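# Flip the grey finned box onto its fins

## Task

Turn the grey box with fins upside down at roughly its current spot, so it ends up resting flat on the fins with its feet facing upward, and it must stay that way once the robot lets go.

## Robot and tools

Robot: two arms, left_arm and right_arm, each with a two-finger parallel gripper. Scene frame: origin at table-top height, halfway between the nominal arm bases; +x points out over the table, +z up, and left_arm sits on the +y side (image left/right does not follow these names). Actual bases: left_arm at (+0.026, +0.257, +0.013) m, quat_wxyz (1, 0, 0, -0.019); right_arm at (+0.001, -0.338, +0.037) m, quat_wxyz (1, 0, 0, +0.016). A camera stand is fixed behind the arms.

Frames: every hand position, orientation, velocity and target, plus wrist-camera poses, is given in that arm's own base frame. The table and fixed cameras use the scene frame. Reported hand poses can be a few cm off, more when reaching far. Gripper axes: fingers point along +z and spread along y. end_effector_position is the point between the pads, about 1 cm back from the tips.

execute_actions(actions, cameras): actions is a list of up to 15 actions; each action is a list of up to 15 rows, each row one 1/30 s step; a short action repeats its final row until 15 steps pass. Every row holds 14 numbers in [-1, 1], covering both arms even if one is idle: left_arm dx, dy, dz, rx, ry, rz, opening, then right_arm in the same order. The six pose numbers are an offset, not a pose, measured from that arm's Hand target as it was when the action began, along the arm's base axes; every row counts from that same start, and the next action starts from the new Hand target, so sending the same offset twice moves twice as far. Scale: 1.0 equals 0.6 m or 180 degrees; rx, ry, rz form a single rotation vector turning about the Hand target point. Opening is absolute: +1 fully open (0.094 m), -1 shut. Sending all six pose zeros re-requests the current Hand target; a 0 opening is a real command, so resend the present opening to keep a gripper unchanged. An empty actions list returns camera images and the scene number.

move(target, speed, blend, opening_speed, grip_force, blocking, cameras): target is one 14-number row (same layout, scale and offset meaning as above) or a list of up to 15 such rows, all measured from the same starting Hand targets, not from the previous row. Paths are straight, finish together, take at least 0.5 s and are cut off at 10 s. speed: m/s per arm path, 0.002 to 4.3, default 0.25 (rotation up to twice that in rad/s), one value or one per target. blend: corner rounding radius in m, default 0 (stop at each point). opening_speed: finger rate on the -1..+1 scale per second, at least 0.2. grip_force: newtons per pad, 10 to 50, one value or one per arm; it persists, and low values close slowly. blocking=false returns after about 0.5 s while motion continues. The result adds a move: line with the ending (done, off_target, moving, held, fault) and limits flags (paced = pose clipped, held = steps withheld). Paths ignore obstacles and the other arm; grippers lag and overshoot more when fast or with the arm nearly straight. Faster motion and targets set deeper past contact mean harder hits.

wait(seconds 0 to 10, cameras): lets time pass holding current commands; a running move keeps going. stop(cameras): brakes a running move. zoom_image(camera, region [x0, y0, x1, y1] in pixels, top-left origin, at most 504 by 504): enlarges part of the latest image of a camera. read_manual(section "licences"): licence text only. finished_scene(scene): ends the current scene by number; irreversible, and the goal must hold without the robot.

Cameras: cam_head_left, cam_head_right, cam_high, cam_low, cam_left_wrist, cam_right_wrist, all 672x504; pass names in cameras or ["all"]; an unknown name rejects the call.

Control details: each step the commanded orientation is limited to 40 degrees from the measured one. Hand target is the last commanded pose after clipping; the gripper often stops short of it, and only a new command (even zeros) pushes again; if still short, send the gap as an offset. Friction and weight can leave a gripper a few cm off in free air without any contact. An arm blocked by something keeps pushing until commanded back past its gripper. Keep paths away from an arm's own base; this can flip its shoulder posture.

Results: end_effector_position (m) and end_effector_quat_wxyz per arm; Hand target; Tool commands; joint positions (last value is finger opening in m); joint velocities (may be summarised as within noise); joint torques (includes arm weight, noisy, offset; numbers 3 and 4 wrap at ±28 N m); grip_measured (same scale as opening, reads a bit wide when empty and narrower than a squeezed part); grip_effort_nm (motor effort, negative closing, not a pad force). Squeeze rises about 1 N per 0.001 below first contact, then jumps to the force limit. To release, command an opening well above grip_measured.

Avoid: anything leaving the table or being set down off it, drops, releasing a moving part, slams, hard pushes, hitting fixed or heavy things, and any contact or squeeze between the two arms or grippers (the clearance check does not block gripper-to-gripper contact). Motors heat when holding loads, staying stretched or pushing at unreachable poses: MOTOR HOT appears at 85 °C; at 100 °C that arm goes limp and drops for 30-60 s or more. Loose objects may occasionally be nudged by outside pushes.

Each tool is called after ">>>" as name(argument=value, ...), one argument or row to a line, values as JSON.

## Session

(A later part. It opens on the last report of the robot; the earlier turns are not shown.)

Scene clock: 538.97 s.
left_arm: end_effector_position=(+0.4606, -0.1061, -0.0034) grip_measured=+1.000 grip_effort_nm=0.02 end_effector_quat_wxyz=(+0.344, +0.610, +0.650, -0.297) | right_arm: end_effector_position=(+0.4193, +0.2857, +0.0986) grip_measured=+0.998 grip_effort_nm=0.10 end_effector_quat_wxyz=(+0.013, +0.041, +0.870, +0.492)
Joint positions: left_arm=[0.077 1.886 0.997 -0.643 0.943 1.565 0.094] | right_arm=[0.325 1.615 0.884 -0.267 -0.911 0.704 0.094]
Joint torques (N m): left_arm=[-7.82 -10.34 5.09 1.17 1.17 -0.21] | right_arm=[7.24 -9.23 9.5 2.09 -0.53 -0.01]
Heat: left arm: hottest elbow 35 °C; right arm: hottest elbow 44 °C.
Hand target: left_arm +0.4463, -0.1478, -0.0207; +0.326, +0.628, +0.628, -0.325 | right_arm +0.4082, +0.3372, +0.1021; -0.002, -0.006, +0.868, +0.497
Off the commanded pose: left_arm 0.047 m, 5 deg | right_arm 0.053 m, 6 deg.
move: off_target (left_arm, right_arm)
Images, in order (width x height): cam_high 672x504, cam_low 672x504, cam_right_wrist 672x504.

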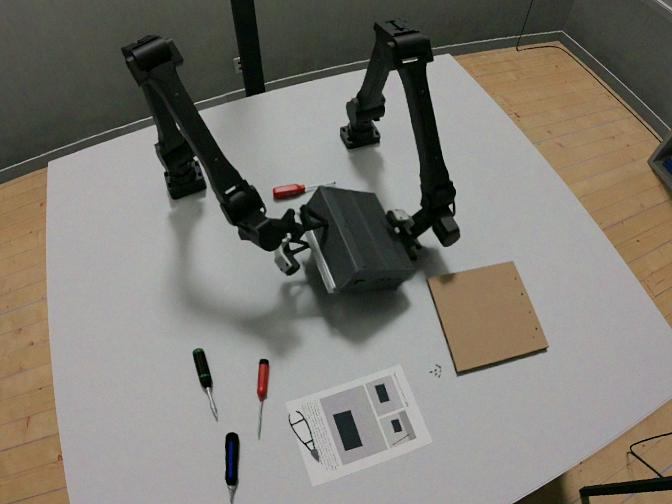

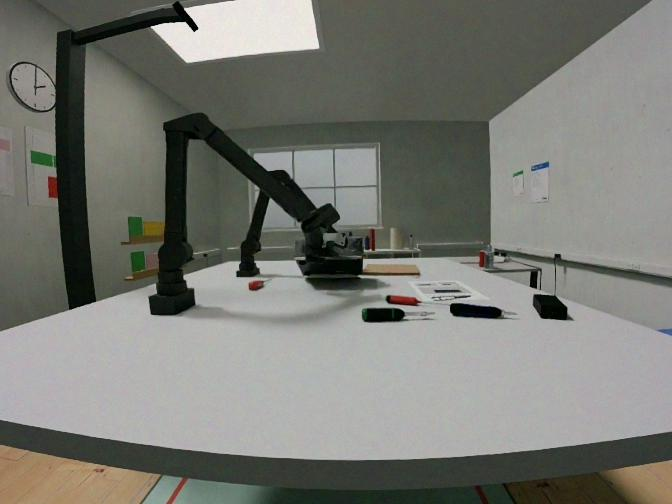

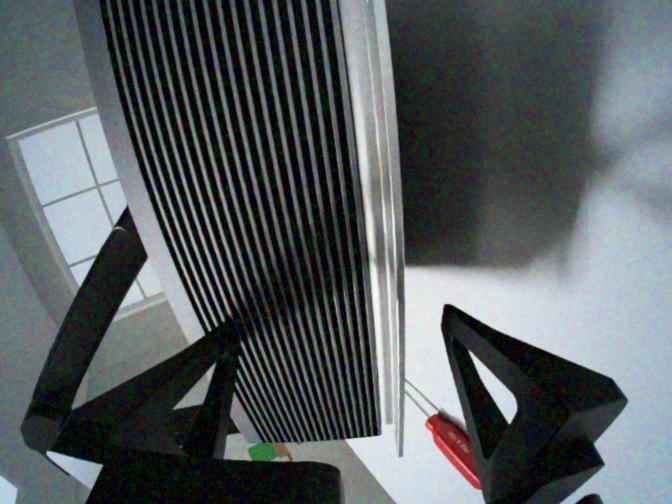

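>>> move(
  target=[
    [0,0,0,0,0,0,1,0.0,0.0,0.03,0,0,0,1.0],
    [0,0,0,0,0,0,1,0.0,0.03,0.04,0,0,0,1.0],
  ],
  speed=0.04,
  cameras=["cam_high","cam_low","cam_right_wrist","cam_head_left"],
)

Scene clock: 546.00 s.
left_arm: end_effector_position=(+0.4606, -0.1062, -0.0029) grip_measured=+1.000 grip_effort_nm=0.02 end_effector_quat_wxyz=(+0.346, +0.612, +0.646, -0.296) | right_arm: end_effector_position=(+0.4210, +0.3128, +0.1190) grip_measured=+0.998 grip_effort_nm=0.09 end_effector_quat_wxyz=(+0.009, +0.036, +0.871, +0.491)
Joint positions: left_arm=[0.078 1.886 0.997 -0.643 0.946 1.575 0.094] | right_arm=[0.38 1.602 0.933 -0.289 -0.884 0.761 0.094]
Joint torques (N m): left_arm=[-7.94 -10.93 5.09 1.18 1.02 -0.32] | right_arm=[5.89 -10.64 9.22 1.81 -0.67 -0.11]
Heat: left arm: hottest elbow 35 °C; right arm: hottest elbow 44 °C.
Hand target: left_arm +0.4463, -0.1477, -0.0207; +0.326, +0.628, +0.628, -0.325 | right_arm +0.4082, +0.3552, +0.1261; -0.002, -0.006, +0.868, +0.497
Off the commanded pose: left_arm 0.047 m, 5 deg | right_arm 0.045 m, 5 deg.
move: off_target (left_arm, right_arm)
Images, in order (width x height): cam_head_left 672x504, cam_high 672x504, cam_low 672x504, cam_right_wrist 672x504.

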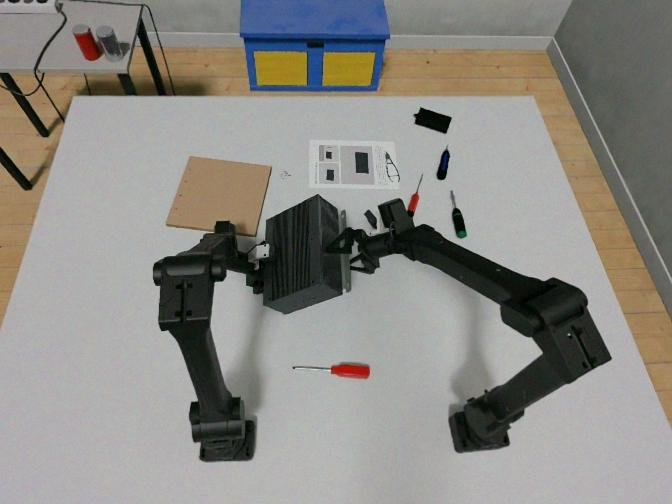

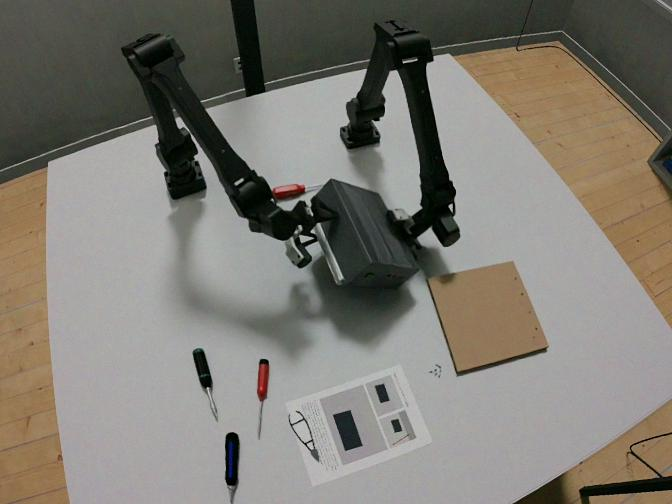

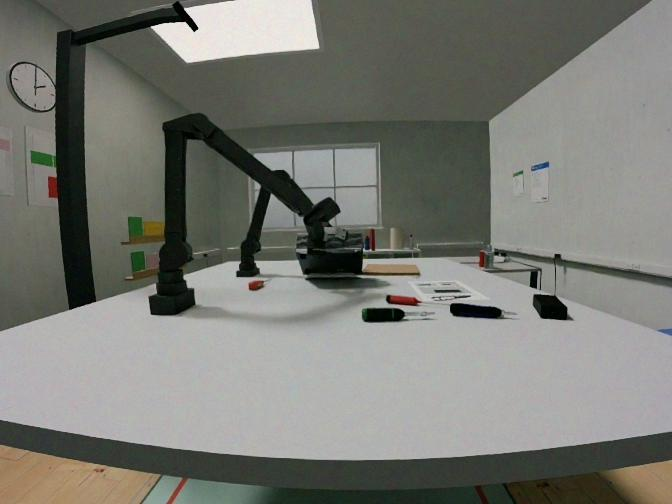

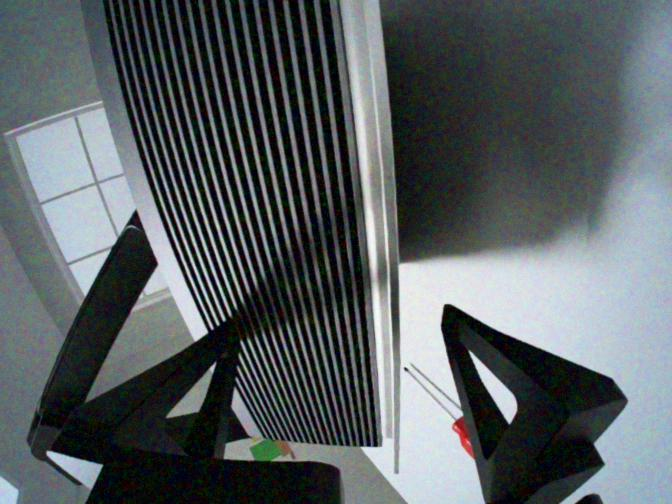

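>>> move(
  target=[0,0,0,0,0,0,1,0.0,0.0,0.012,0,0,0,0.65],
  speed=0.02,
  opening_speed=0.25,
  cameras=["cam_high","cam_right_wrist"],
)

>>> move(
  target=[0,0,0,0,0,0,1,0.0,0.005,0.012,0,0,0,0.35],
  speed=0.02,
  opening_speed=0.25,
  cameras=["cam_high","cam_right_wrist"],
)

Scene clock: 556.93 s.
left_arm: end_effector_position=(+0.4606, -0.1062, -0.0029) grip_measured=+1.000 grip_effort_nm=0.02 end_effector_quat_wxyz=(+0.346, +0.612, +0.646, -0.296) | right_arm: end_effector_position=(+0.4220, +0.3165, +0.1252) grip_measured=+0.652 grip_effort_nm=-0.07 end_effector_quat_wxyz=(+0.013, +0.031, +0.869, +0.493)
Joint positions: left_arm=[0.078 1.886 0.997 -0.643 0.946 1.575 0.094] | right_arm=[0.386 1.596 0.941 -0.289 -0.884 0.763 0.078]
Joint torques (N m): left_arm=[-7.88 -10.4 5.09 1.2 1.04 -0.33] | right_arm=[5.3 -10.87 9.57 0.91 -0.67 -0.15]
Heat: left arm: hottest elbow 35 °C; right arm: hottest elbow 45 °C.
Hand target: left_arm +0.4463, -0.1477, -0.0207; +0.326, +0.628, +0.628, -0.325 | right_arm +0.4082, +0.3551, +0.1331; -0.002, -0.006, +0.868, +0.497
Off the commanded pose: left_arm 0.047 m, 5 deg | right_arm 0.042 m, 5 deg.
move: off_target (left_arm, right_arm)
Images, in order (width x height): cam_high 672x504, cam_right_wrist 672x504.

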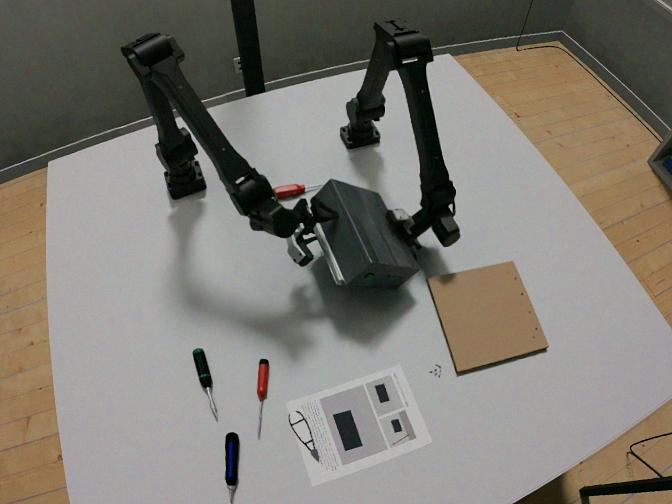

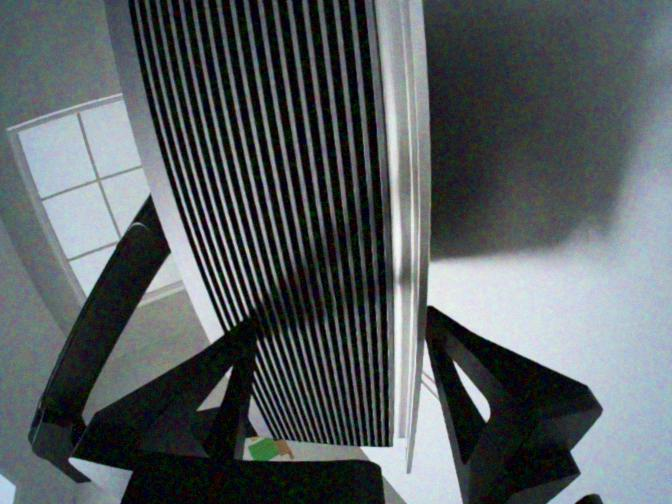

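Scene clock: 558.33 s.
left_arm: end_effector_position=(+0.4606, -0.1064, -0.0026) grip_measured=+1.000 grip_effort_nm=0.02 end_effector_quat_wxyz=(+0.348, +0.614, +0.644, -0.296) | right_arm: end_effector_position=(+0.4219, +0.3177, +0.1276) grip_measured=+0.417 grip_effort_nm=-0.99 end_effector_quat_wxyz=(+0.013, +0.031, +0.871, +0.490)
Joint positions: left_arm=[0.078 1.886 0.997 -0.643 0.948 1.582 0.094] | right_arm=[0.391 1.591 0.947 -0.303 -0.875 0.762 0.067]
Joint torques (N m): left_arm=[-7.82 -10.34 5.12 1.17 0.93 -0.39] | right_arm=[5.6 -11.75 9.94 1.09 -0.88 -0.04]
Heat: left arm: hottest elbow 35 °C; right arm: hottest elbow 45 °C.
Hand target: left_arm +0.4463, -0.1478, -0.0207; +0.326, +0.628, +0.628, -0.325 | right_arm +0.4082, +0.3583, +0.1405; -0.002, -0.006, +0.868, +0.497
Off the commanded pose: left_arm 0.047 m, 5 deg | right_arm 0.045 m, 5 deg.
move: off_target (left_arm, right_arm)
Images, in order (width x height): cam_high 672x504, cam_right_wrist 672x504.

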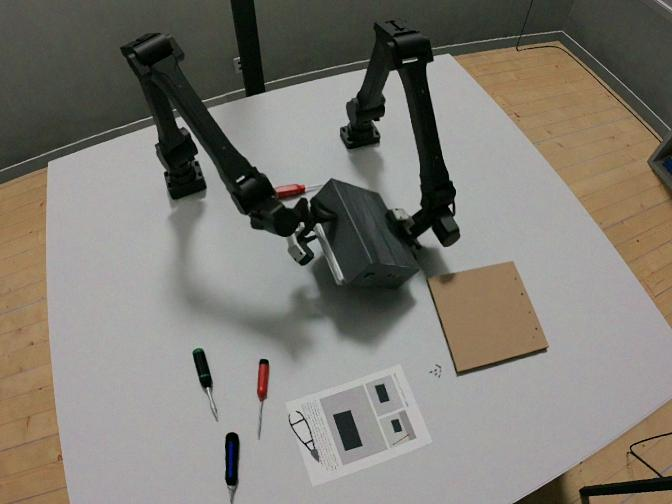

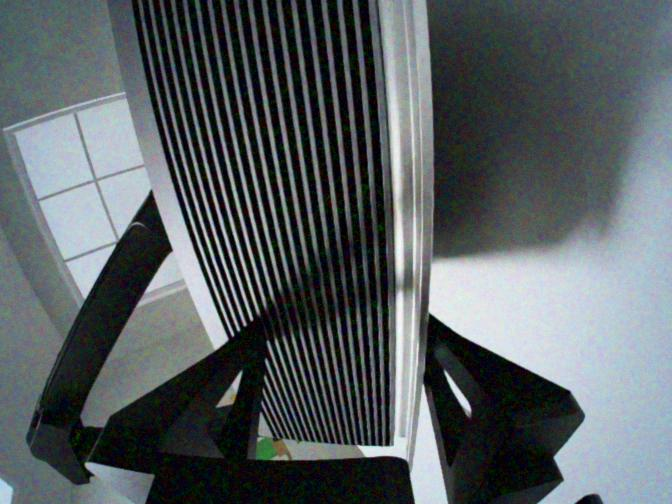

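>>> move(
  target=[
    [0,0,0,0,0,0,1,0.0,-0.03,0.01,0,0,0,0.42],
    [0,0.05,0,0,0,0,1,0.0,-0.035,0.012,0,0,0,0.42],
    [0,0.25,0.03,0,0,0,1,0.0,-0.035,0.012,0,0,0,0.42],
  ],
  speed=0.06,
  cameras=["cam_high","cam_right_wrist"],
)

Scene clock: 570.73 s.
left_arm: end_effector_position=(+0.4392, -0.0033, +0.0024) grip_measured=+1.000 grip_effort_nm=0.02 end_effector_quat_wxyz=(+0.326, +0.627, +0.629, -0.324) | right_arm: end_effector_position=(+0.4142, +0.3167, +0.1288) grip_measured=+0.422 grip_effort_nm=-0.82 end_effector_quat_wxyz=(-0.004, +0.032, +0.872, +0.489)
Joint positions: left_arm=[0.308 1.97 1.139 -1.14 0.894 2.07 0.094] | right_arm=[0.391 1.585 0.949 -0.35 -0.894 0.75 0.067]
Joint torques (N m): left_arm=[-0.32 -11.93 7.71 -0.59 0.48 -0.06] | right_arm=[2.26 -13.1 9.39 0.47 -1.08 -0.46]
Heat: left arm: hottest elbow 35 °C; right arm: hottest elbow 45 °C.
Hand target: left_arm +0.4464, +0.0021, -0.0027; +0.326, +0.628, +0.628, -0.325 | right_arm +0.4081, +0.3372, +0.1476; -0.002, -0.006, +0.868, +0.497
Off the commanded pose: left_arm 0.010 m, 0 deg | right_arm 0.029 m, 4 deg.
move: off_target (right_arm)
Images, in order (width x height): cam_high 672x504, cam_right_wrist 672x504.

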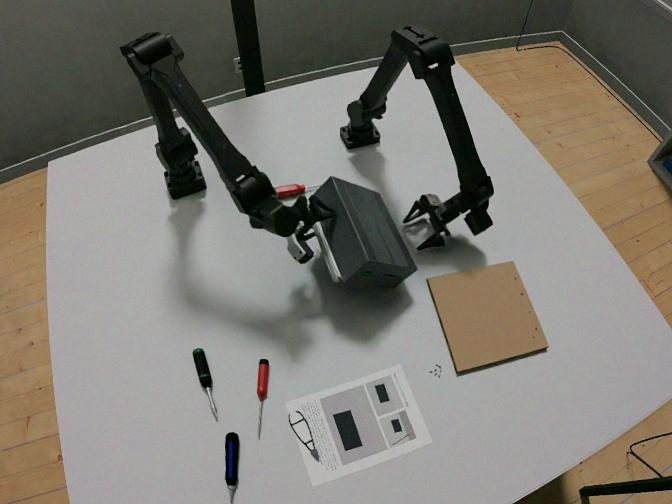

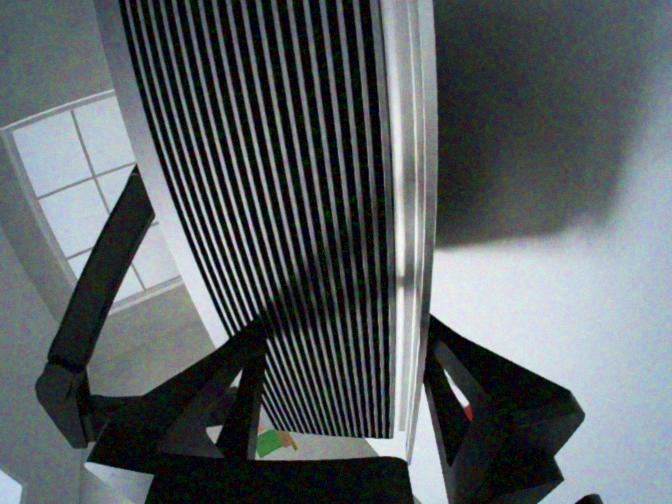

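>>> move(
  target=[
    [0,0.08,0.03,0,0,0,1,0,0.015,0.03,0,0,0,0.42],
    [-0.12,0.11,0.15,0,0,0,1,0,0.05,0.048,0,0,0,0.42],
    [-0.237,0.107,0.287,0,0,0,1,0,0.06,0.055,0,0,0,0.42],
  ],
  speed=[0.06,0.06,0.06],
  blend=[0.02,0.02,0],
  cameras=["cam_high","cam_low","cam_right_wrist"],
)

Scene clock: 583.23 s.
left_arm: end_effector_position=(+0.3085, +0.0643, +0.1668) grip_measured=+1.000 grip_effort_nm=0.02 end_effector_quat_wxyz=(+0.277, +0.574, +0.719, -0.278) | right_arm: end_effector_position=(+0.3996, +0.3426, +0.1405) grip_measured=+0.420 grip_effort_nm=0.00 end_effector_quat_wxyz=(-0.023, +0.031, +0.879, +0.475)
Joint positions: left_arm=[0.572 1.428 0.993 -1.572 0.702 2.082 0.094] | right_arm=[0.457 1.568 0.981 -0.403 -0.858 0.798 0.067]
Joint torques (N m): left_arm=[0.09 -9 7.2 -0.79 0.37 -0.07] | right_arm=[2.08 -13.74 12.29 1.76 -0.89 -0.04]
Heat: left arm: hottest elbow 36 °C; right arm: hottest elbow 46 °C.
Hand target: left_arm +0.3042, +0.0664, +0.1696; +0.326, +0.628, +0.628, -0.325 | right_arm +0.4082, +0.3732, +0.1806; -0.002, -0.006, +0.868, +0.497
Off the commanded pose: left_arm 0.006 m, 14 deg | right_arm 0.051 m, 6 deg.
joint sent to its limit (left arm) — joint 6 (wrist roll), upper limit. The joint targets are off in orientation, not in position.
move: off_target (left_arm, right_arm)
Images, in order (width x height): cam_high 672x504, cam_low 672x504, cam_right_wrist 672x504.

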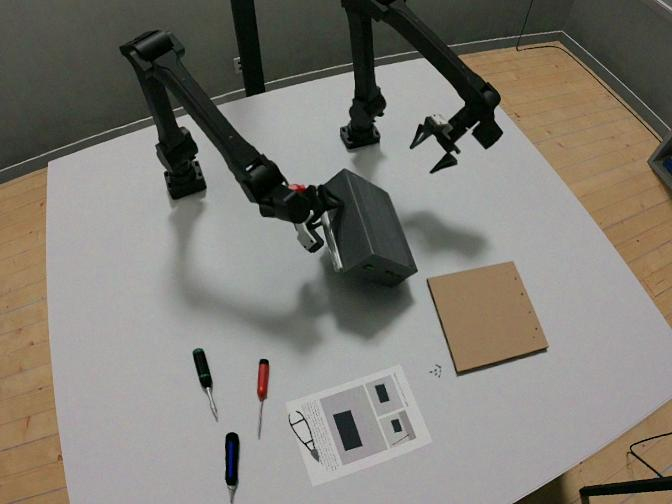

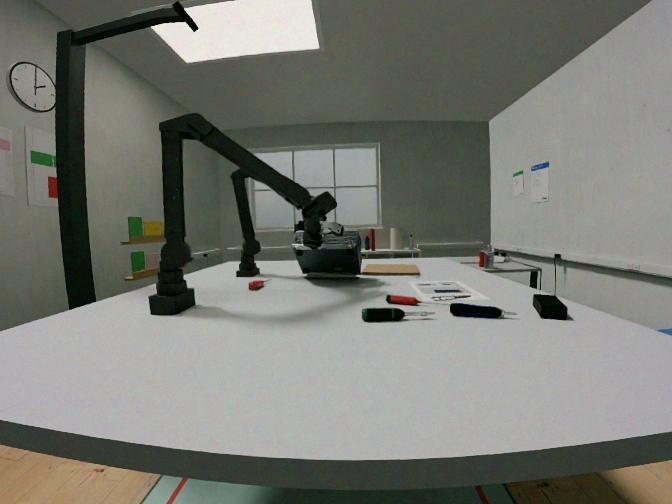

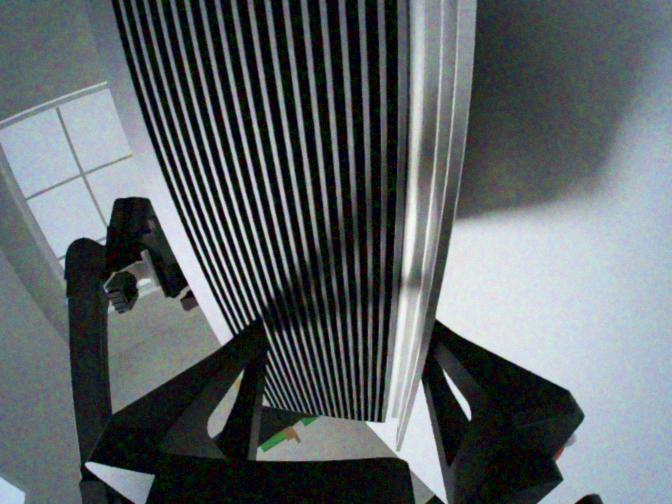

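>>> move(
  target=[
    [0,0,0,0,0,0,1,0.01,0.03,0.035,0,0,0,0.3],
    [0,0,0,0,0,0,1,0.01,0.065,0.06,0,0,0,0.2],
  ],
  speed=0.04,
  opening_speed=0.25,
  cameras=["cam_high","cam_low","cam_right_wrist"],
)

Scene clock: 591.77 s.
left_arm: end_effector_position=(+0.3070, +0.0703, +0.1670) grip_measured=+1.000 grip_effort_nm=0.01 end_effector_quat_wxyz=(+0.277, +0.569, +0.724, -0.275) | right_arm: end_effector_position=(+0.4067, +0.3992, +0.1964) grip_measured=+0.202 grip_effort_nm=-0.08 end_effector_quat_wxyz=(-0.011, +0.003, +0.872, +0.490)
Joint positions: left_arm=[0.589 1.427 0.995 -1.573 0.697 2.081 0.094] | right_arm=[0.55 1.568 1.12 -0.431 -0.828 0.87 0.056]
Joint torques (N m): left_arm=[-1.38 -8.88 7.1 -0.73 0.59 -0.06] | right_arm=[0.67 -12.51 11.62 1.28 -0.25 -0.02]
Heat: left arm: hottest elbow 37 °C; right arm: hottest elbow 47 °C.
Hand target: left_arm +0.3042, +0.0663, +0.1695; +0.326, +0.628, +0.628, -0.325 | right_arm +0.4141, +0.4123, +0.2167; -0.002, -0.006, +0.868, +0.497
Off the commanded pose: left_arm 0.005 m, 15 deg | right_arm 0.025 m, 2 deg.
joint sent to its limit (left arm) — joint 6 (wrist roll), upper limit. The joint targets are off in orientation, not in position.
move: off_target (left_arm, right_arm); target 2's new opening was sent with right_arm's hand 0.025 m and 2 deg from that target
Images, in order (width x height): cam_high 672x504, cam_low 672x504, cam_right_wrist 672x504.

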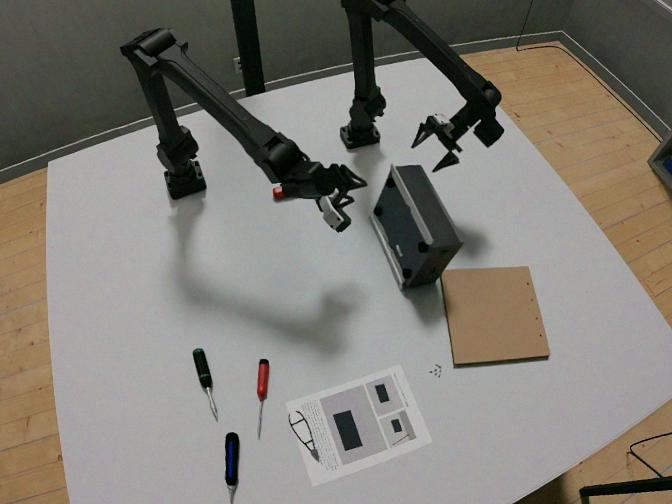

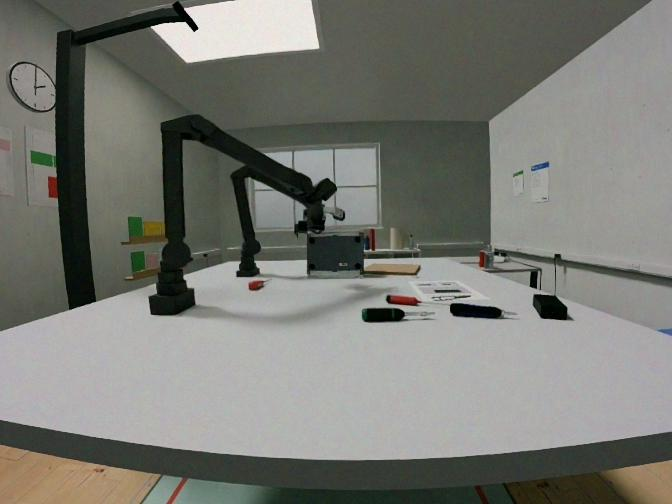

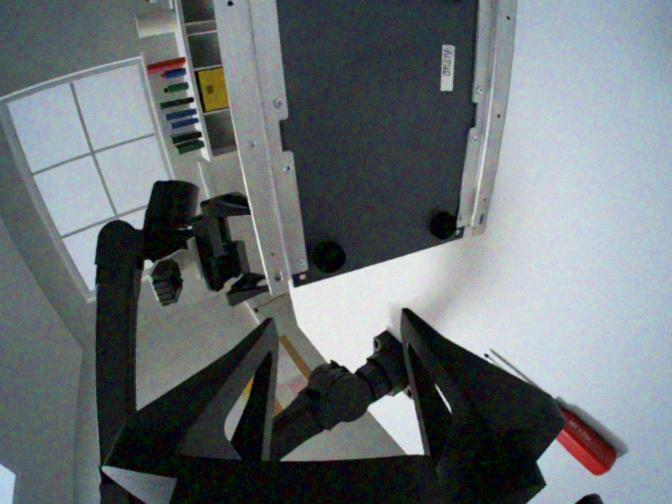

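>>> move(
  target=[0,0,0.0,0,0,0,1,0.0,-0.06,0.08,0,0,0,0.2],
  speed=0.1,
  cameras=["cam_high","cam_low","cam_right_wrist","cam_left_wrist","cam_head_left","cam_head_right"],
)

Scene clock: 597.70 s.
left_arm: end_effector_position=(+0.3070, +0.0703, +0.1670) grip_measured=+1.000 grip_effort_nm=0.01 end_effector_quat_wxyz=(+0.277, +0.569, +0.724, -0.275) | right_arm: end_effector_position=(+0.4000, +0.3748, +0.2402) grip_measured=+0.202 grip_effort_nm=-0.09 end_effector_quat_wxyz=(-0.023, +0.004, +0.873, +0.487)
Joint positions: left_arm=[0.589 1.427 0.995 -1.573 0.697 2.081 0.094] | right_arm=[0.51 1.492 1.167 -0.615 -0.862 0.817 0.056]
Joint torques (N m): left_arm=[-1.38 -8.76 7.12 -0.73 0.58 -0.07] | right_arm=[-1.14 -12.51 11.86 1.17 -0.58 -0.23]
Heat: left arm: hottest elbow 37 °C; right arm: hottest elbow 47 °C.
Hand target: left_arm +0.3042, +0.0663, +0.1695; +0.326, +0.628, +0.628, -0.325 | right_arm +0.4141, +0.3762, +0.2646; -0.002, -0.006, +0.868, +0.497
Off the commanded pose: left_arm 0.005 m, 15 deg | right_arm 0.028 m, 3 deg.
joint sent to its limit (left arm) — joint 6 (wrist roll), upper limit. The joint targets are off in orientation, not in position.
move: off_target (left_arm, right_arm)

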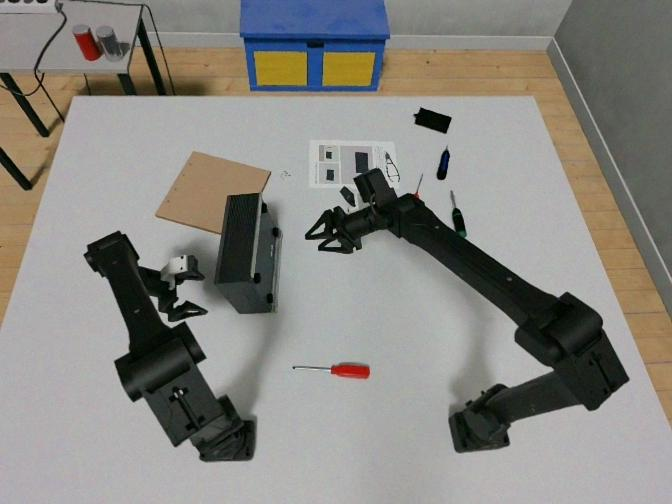

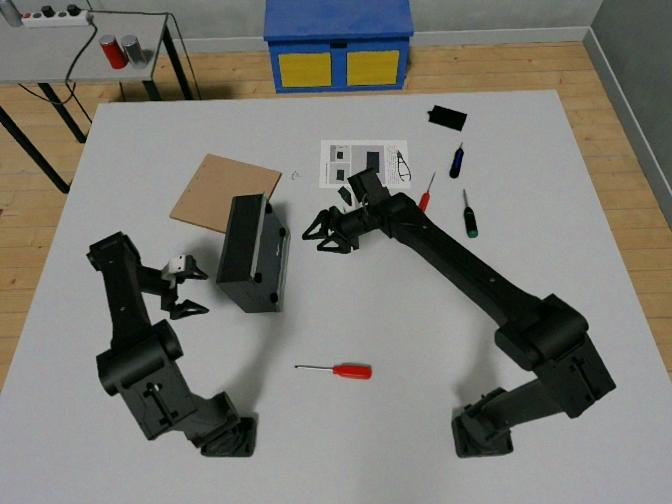

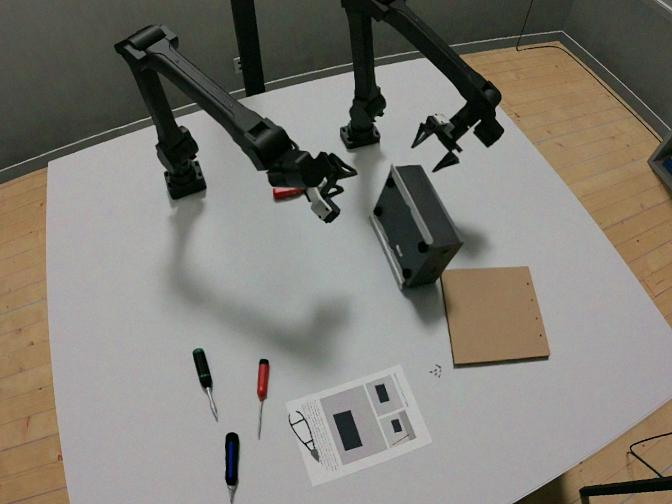

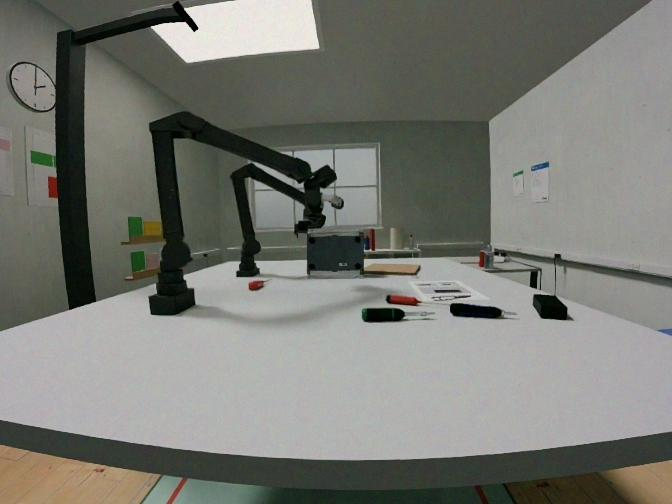

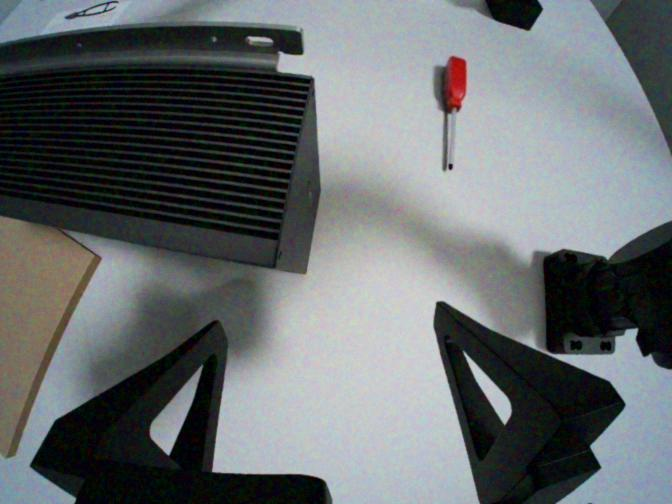

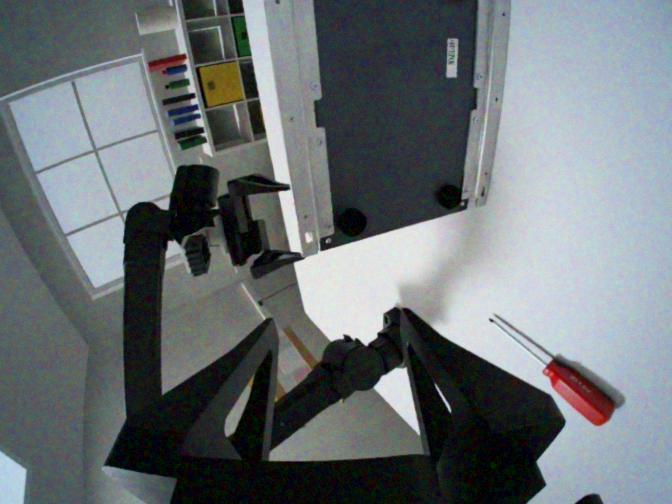

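>>> zoom_image(
  camera="cam_left_wrist",
  region=[0, 100, 320, 340],
)

>>> zoom_image(
  camera="cam_head_left",
  region=[130, 140, 330, 340],
)

Scaled by 1.575 from the camera's 672x504 image, which has a finer 960x720 frame.

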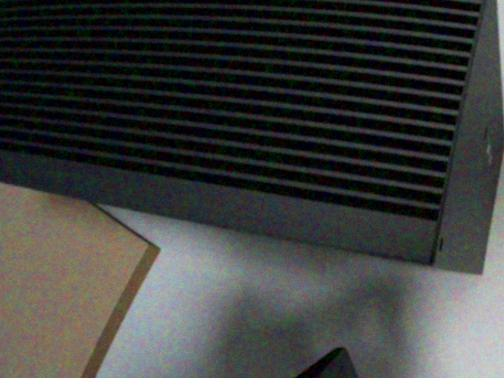

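Scaled by 2.520.

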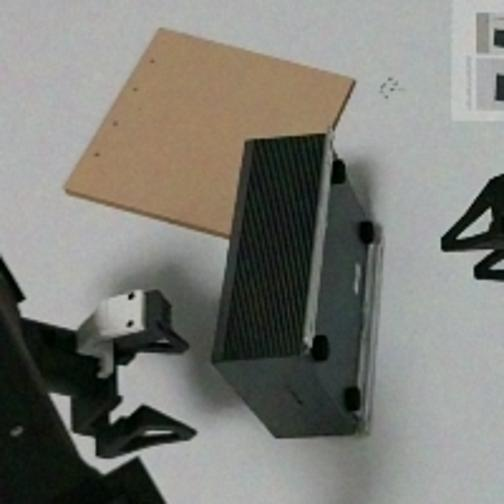

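>>> move(
  target=[
    [0,0.12,0.05,-0.05,0,0,1,0,-0.25,0.1,0,0,0,0.2],
    [0.18,0.15,0.0,-0.111,0,0,1,0,-0.45,0.15,0,0,0,0.2],
  ],
  speed=0.12,
  blend=[0.03,0],
  cameras=["cam_high","cam_head_left","cam_left_wrist"],
)

Scene clock: 673.77 s.
left_arm: end_effector_position=(+0.4025, +0.1524, +0.1678) grip_measured=+1.000 grip_effort_nm=0.01 end_effector_quat_wxyz=(+0.373, +0.459, +0.740, -0.320) | right_arm: end_effector_position=(+0.4042, +0.1118, +0.3407) grip_measured=+0.202 grip_effort_nm=-0.08 end_effector_quat_wxyz=(-0.002, +0.012, +0.868, +0.497)
Joint positions: left_arm=[0.69 1.761 1.302 -1.668 0.917 2.081 0.094] | right_arm=[-0.093 1.424 1.39 -1.68 -1.034 -0.149 0.056]
Joint torques (N m): left_arm=[-1.44 -11.52 9.98 -0.84 0.67 -0.06] | right_arm=[-2.14 -8.94 11.22 0.08 -0.53 -0.19]
Heat: left arm: hottest elbow 37 °C; right arm: hottest elbow 55 °C.
Hand target: left_arm +0.4123, +0.1563, +0.1695; +0.430, +0.562, +0.562, -0.429 | right_arm +0.4141, +0.1062, +0.3547; -0.002, -0.006, +0.868, +0.497
Off the commanded pose: left_arm 0.011 m, 27 deg | right_arm 0.018 m, 2 deg.
joint sent to its limit (left arm) — joint 4 (wrist pitch), lower limit; joint 6 (wrist roll), upper limit. The joint targets are off in orientation, not in position.
joint sent to its limit (right arm) — joint 4 (wrist pitch), lower limit. The joint targets still meet the commanded pose.
move: off_target (left_arm, right_arm)
Images, in order (width x height): cam_head_left 672x504, cam_high 672x504, cam_left_wrist 672x504.

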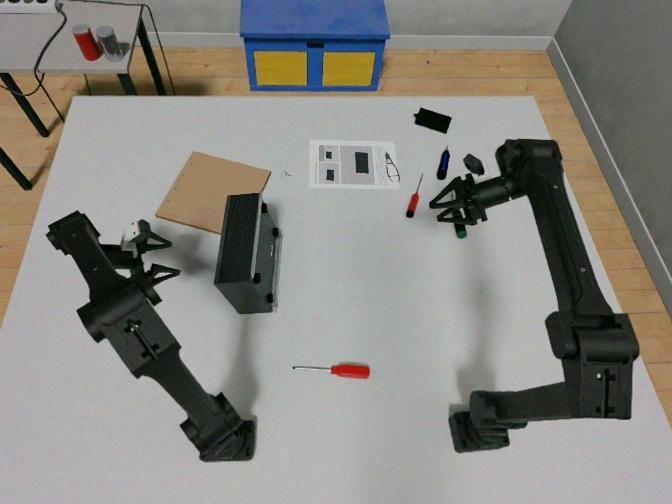

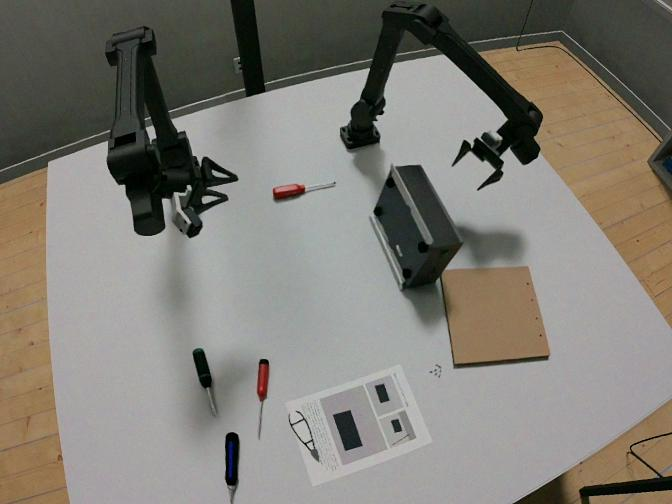

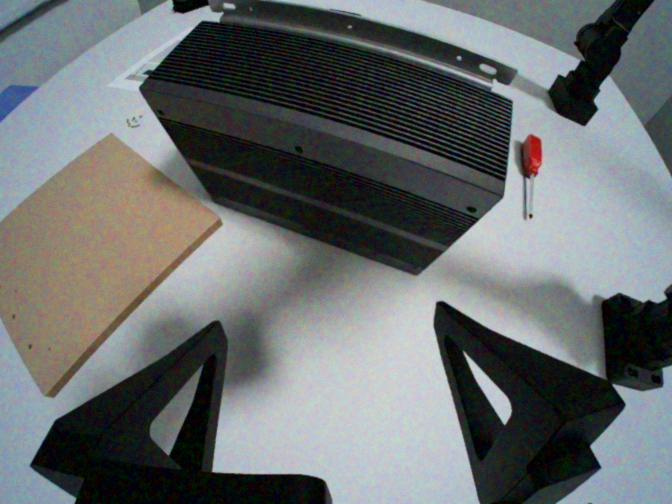

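>>> move(
  target=[
    [0.146,0.0,-0.12,0,0,0,1,0,0,0,0,0,0,0.2],
    [0.146,-0.07,-0.224,0,0,0,1,0,0,0,0,0,0,0.2],
  ],
  speed=0.1,
  cameras=["cam_head_left","cam_left_wrist"],
)

Scene clock: 698.80 s.
left_arm: end_effector_position=(+0.5005, +0.1195, +0.0498) grip_measured=+1.000 grip_effort_nm=0.01 end_effector_quat_wxyz=(+0.403, +0.497, +0.689, -0.340) | right_arm: end_effector_position=(+0.4042, +0.1118, +0.3407) grip_measured=+0.202 grip_effort_nm=-0.08 end_effector_quat_wxyz=(-0.002, +0.011, +0.868, +0.497)
Joint positions: left_arm=[0.53 2.096 1.439 -1.433 1.035 2.081 0.094] | right_arm=[-0.093 1.424 1.39 -1.68 -1.034 -0.149 0.056]
Joint torques (N m): left_arm=[-1.55 -14.86 6.06 0.05 0.72 -0.07] | right_arm=[-1.44 -9.05 11.15 0.06 -0.53 -0.28]
Heat: left arm: hottest elbow 41 °C; right arm: hottest elbow 51 °C.
Hand target: left_arm +0.4998, +0.1144, +0.0351; +0.430, +0.562, +0.562, -0.429 | right_arm +0.4141, +0.1062, +0.3547; -0.002, -0.006, +0.868, +0.497
Off the commanded pose: left_arm 0.016 m, 19 deg | right_arm 0.018 m, 2 deg.
joint sent to its limit (left arm) — joint 6 (wrist roll), upper limit. The joint targets are off in orientation, not in position.
joint sent to its limit (right arm) — joint 4 (wrist pitch), lower limit. The joint targets still meet the commanded pose.
move: off_target (left_arm, right_arm)
Images, in order (width x height): cam_head_left 672x504, cam_left_wrist 672x504.

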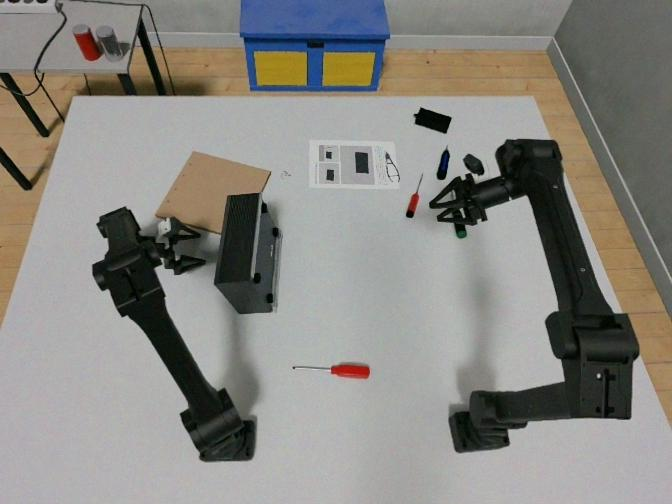

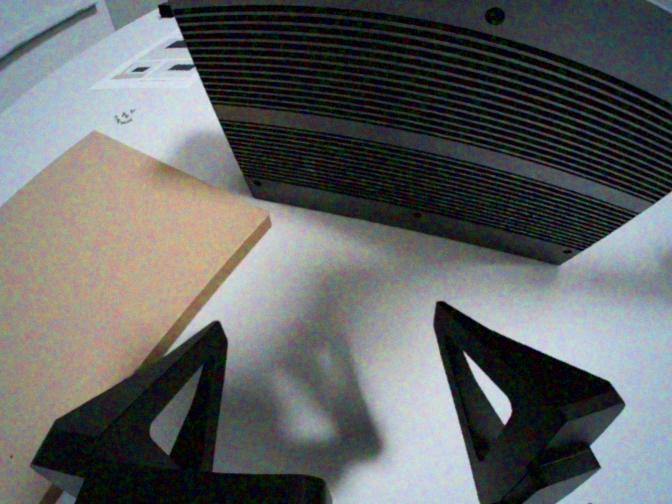

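>>> move(
  target=[
    [0,-0.13,0,0,0,0,1,0,0,0,0,0,0,0.2],
    [-0.0,-0.35,0.0,0,0,0,1,0,0,0,0,0,0,0.2],
  ],
  speed=[0.06,0.04],
  blend=[0.02,0],
  cameras=["cam_head_left","cam_high","cam_left_wrist"],
)

Scene clock: 713.73 s.
left_arm: end_effector_position=(+0.5025, -0.0709, +0.0361) grip_measured=+1.000 grip_effort_nm=0.01 end_effector_quat_wxyz=(+0.434, +0.563, +0.571, -0.410) | right_arm: end_effector_position=(+0.4042, +0.1118, +0.3407) grip_measured=+0.202 grip_effort_nm=-0.09 end_effector_quat_wxyz=(-0.002, +0.011, +0.868, +0.497)
Joint positions: left_arm=[0.191 2.099 1.307 -1.256 1.242 2.092 0.094] | right_arm=[-0.093 1.424 1.39 -1.68 -1.034 -0.149 0.056]
Joint torques (N m): left_arm=[-4.72 -15.44 5.45 -0.27 1.7 -0.32] | right_arm=[-1.03 -9.52 11.28 -0.03 -0.51 -0.21]
Heat: left arm: hottest elbow 39 °C; right arm: hottest elbow 50 °C.
Hand target: left_arm +0.4997, -0.0956, +0.0350; +0.430, +0.562, +0.562, -0.429 | right_arm +0.4141, +0.1062, +0.3547; -0.002, -0.006, +0.868, +0.497
Off the commanded pose: left_arm 0.025 m, 2 deg | right_arm 0.018 m, 2 deg.
joint sent to its limit (right arm) — joint 4 (wrist pitch), lower limit. The joint targets still meet the commanded pose.
move: off_target (left_arm, right_arm)
Images, in order (width x height): cam_head_left 672x504, cam_high 672x504, cam_left_wrist 672x504.

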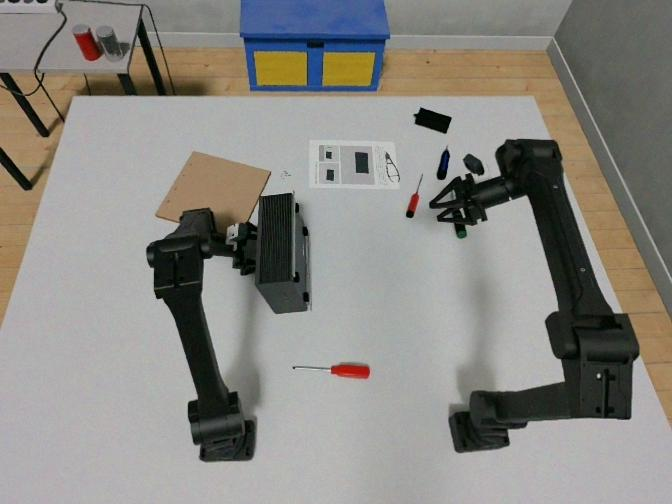

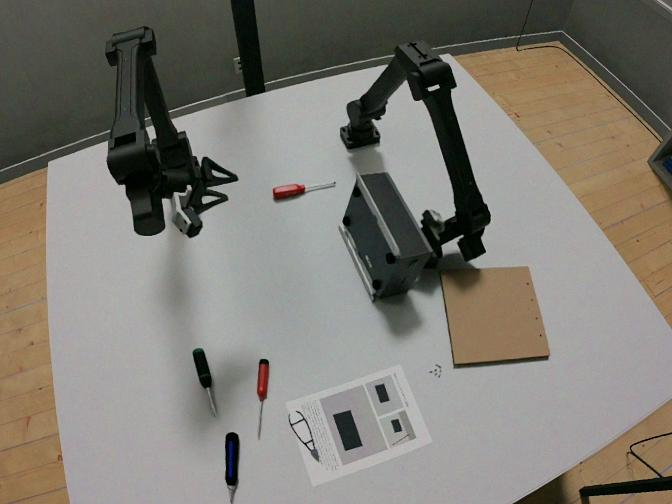

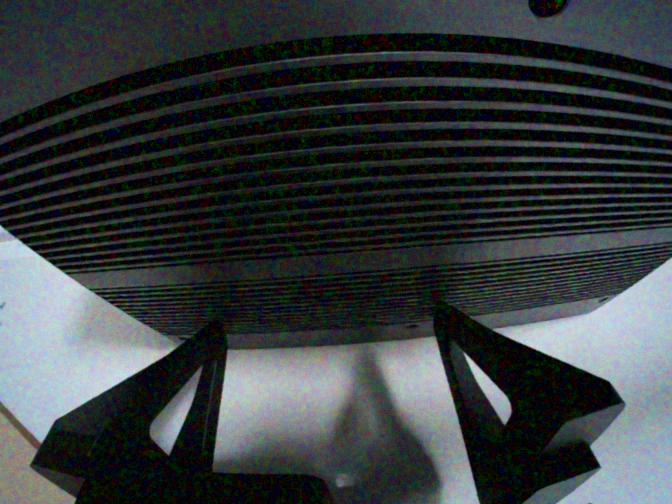

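>>> move(
  target=[
    [-0.015,-0.12,0,0,0,0,1,0,0,0,0,0,0,0.2],
    [-0.02,-0.3,0.0,0,0,0,1,0,0,0,0,0,0,0.2],
  ],
  speed=[0.04,0.04],
  blend=[0.02,0],
  cameras=["cam_head_left","cam_high","cam_left_wrist"],
)

Scene clock: 724.23 s.
left_arm: end_effector_position=(+0.5008, -0.2467, +0.0377) grip_measured=+1.000 grip_effort_nm=0.01 end_effector_quat_wxyz=(+0.442, +0.550, +0.573, -0.416) | right_arm: end_effector_position=(+0.4042, +0.1118, +0.3407) grip_measured=+0.202 grip_effort_nm=-0.08 end_effector_quat_wxyz=(-0.002, +0.011, +0.868, +0.497)
Joint positions: left_arm=[-0.158 1.97 1.02 0.031 1.235 0.901 0.094] | right_arm=[-0.093 1.424 1.39 -1.68 -1.034 -0.149 0.056]
Joint torques (N m): left_arm=[-5.6 -14.45 5.78 2.19 0.46 -0.38] | right_arm=[-0.91 -9.82 11.06 0.08 -0.53 -0.2]
Heat: left arm: hottest elbow 38 °C; right arm: hottest elbow 50 °C.
Hand target: left_arm +0.4877, -0.2756, +0.0350; +0.430, +0.562, +0.562, -0.429 | right_arm +0.4141, +0.1062, +0.3547; -0.002, -0.006, +0.868, +0.497
Off the commanded pose: left_arm 0.032 m, 3 deg | right_arm 0.018 m, 2 deg.
joint sent to its limit (right arm) — joint 4 (wrist pitch), lower limit. The joint targets still meet the commanded pose.
move: off_target (left_arm, right_arm)
Images, in order (width x height): cam_head_left 672x504, cam_high 672x504, cam_left_wrist 672x504.

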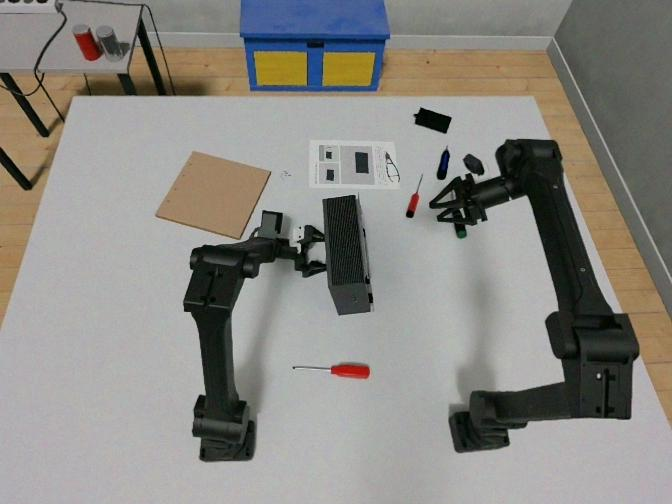

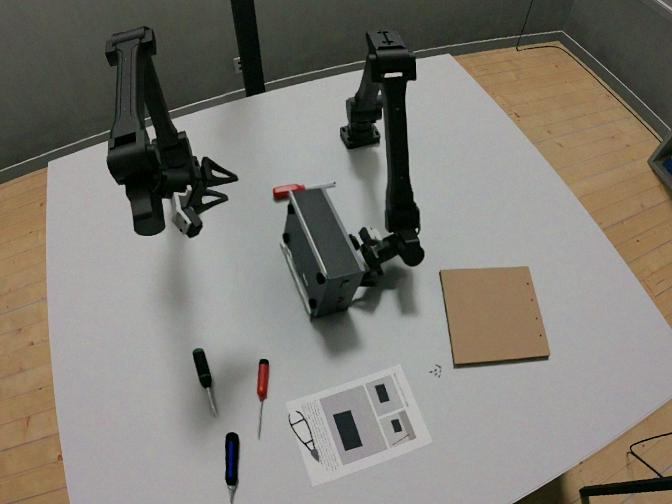

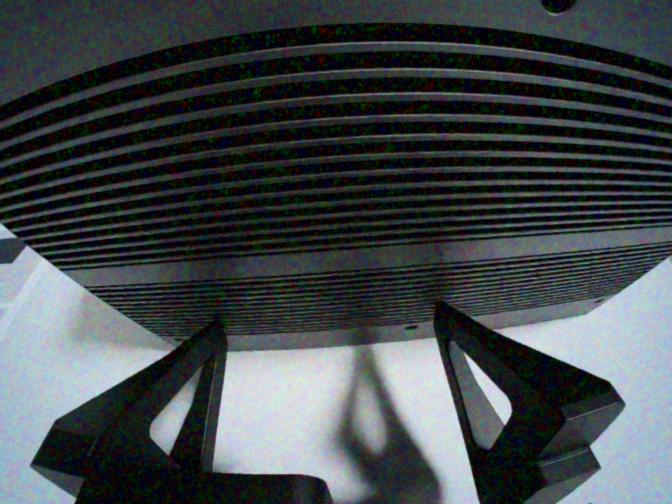

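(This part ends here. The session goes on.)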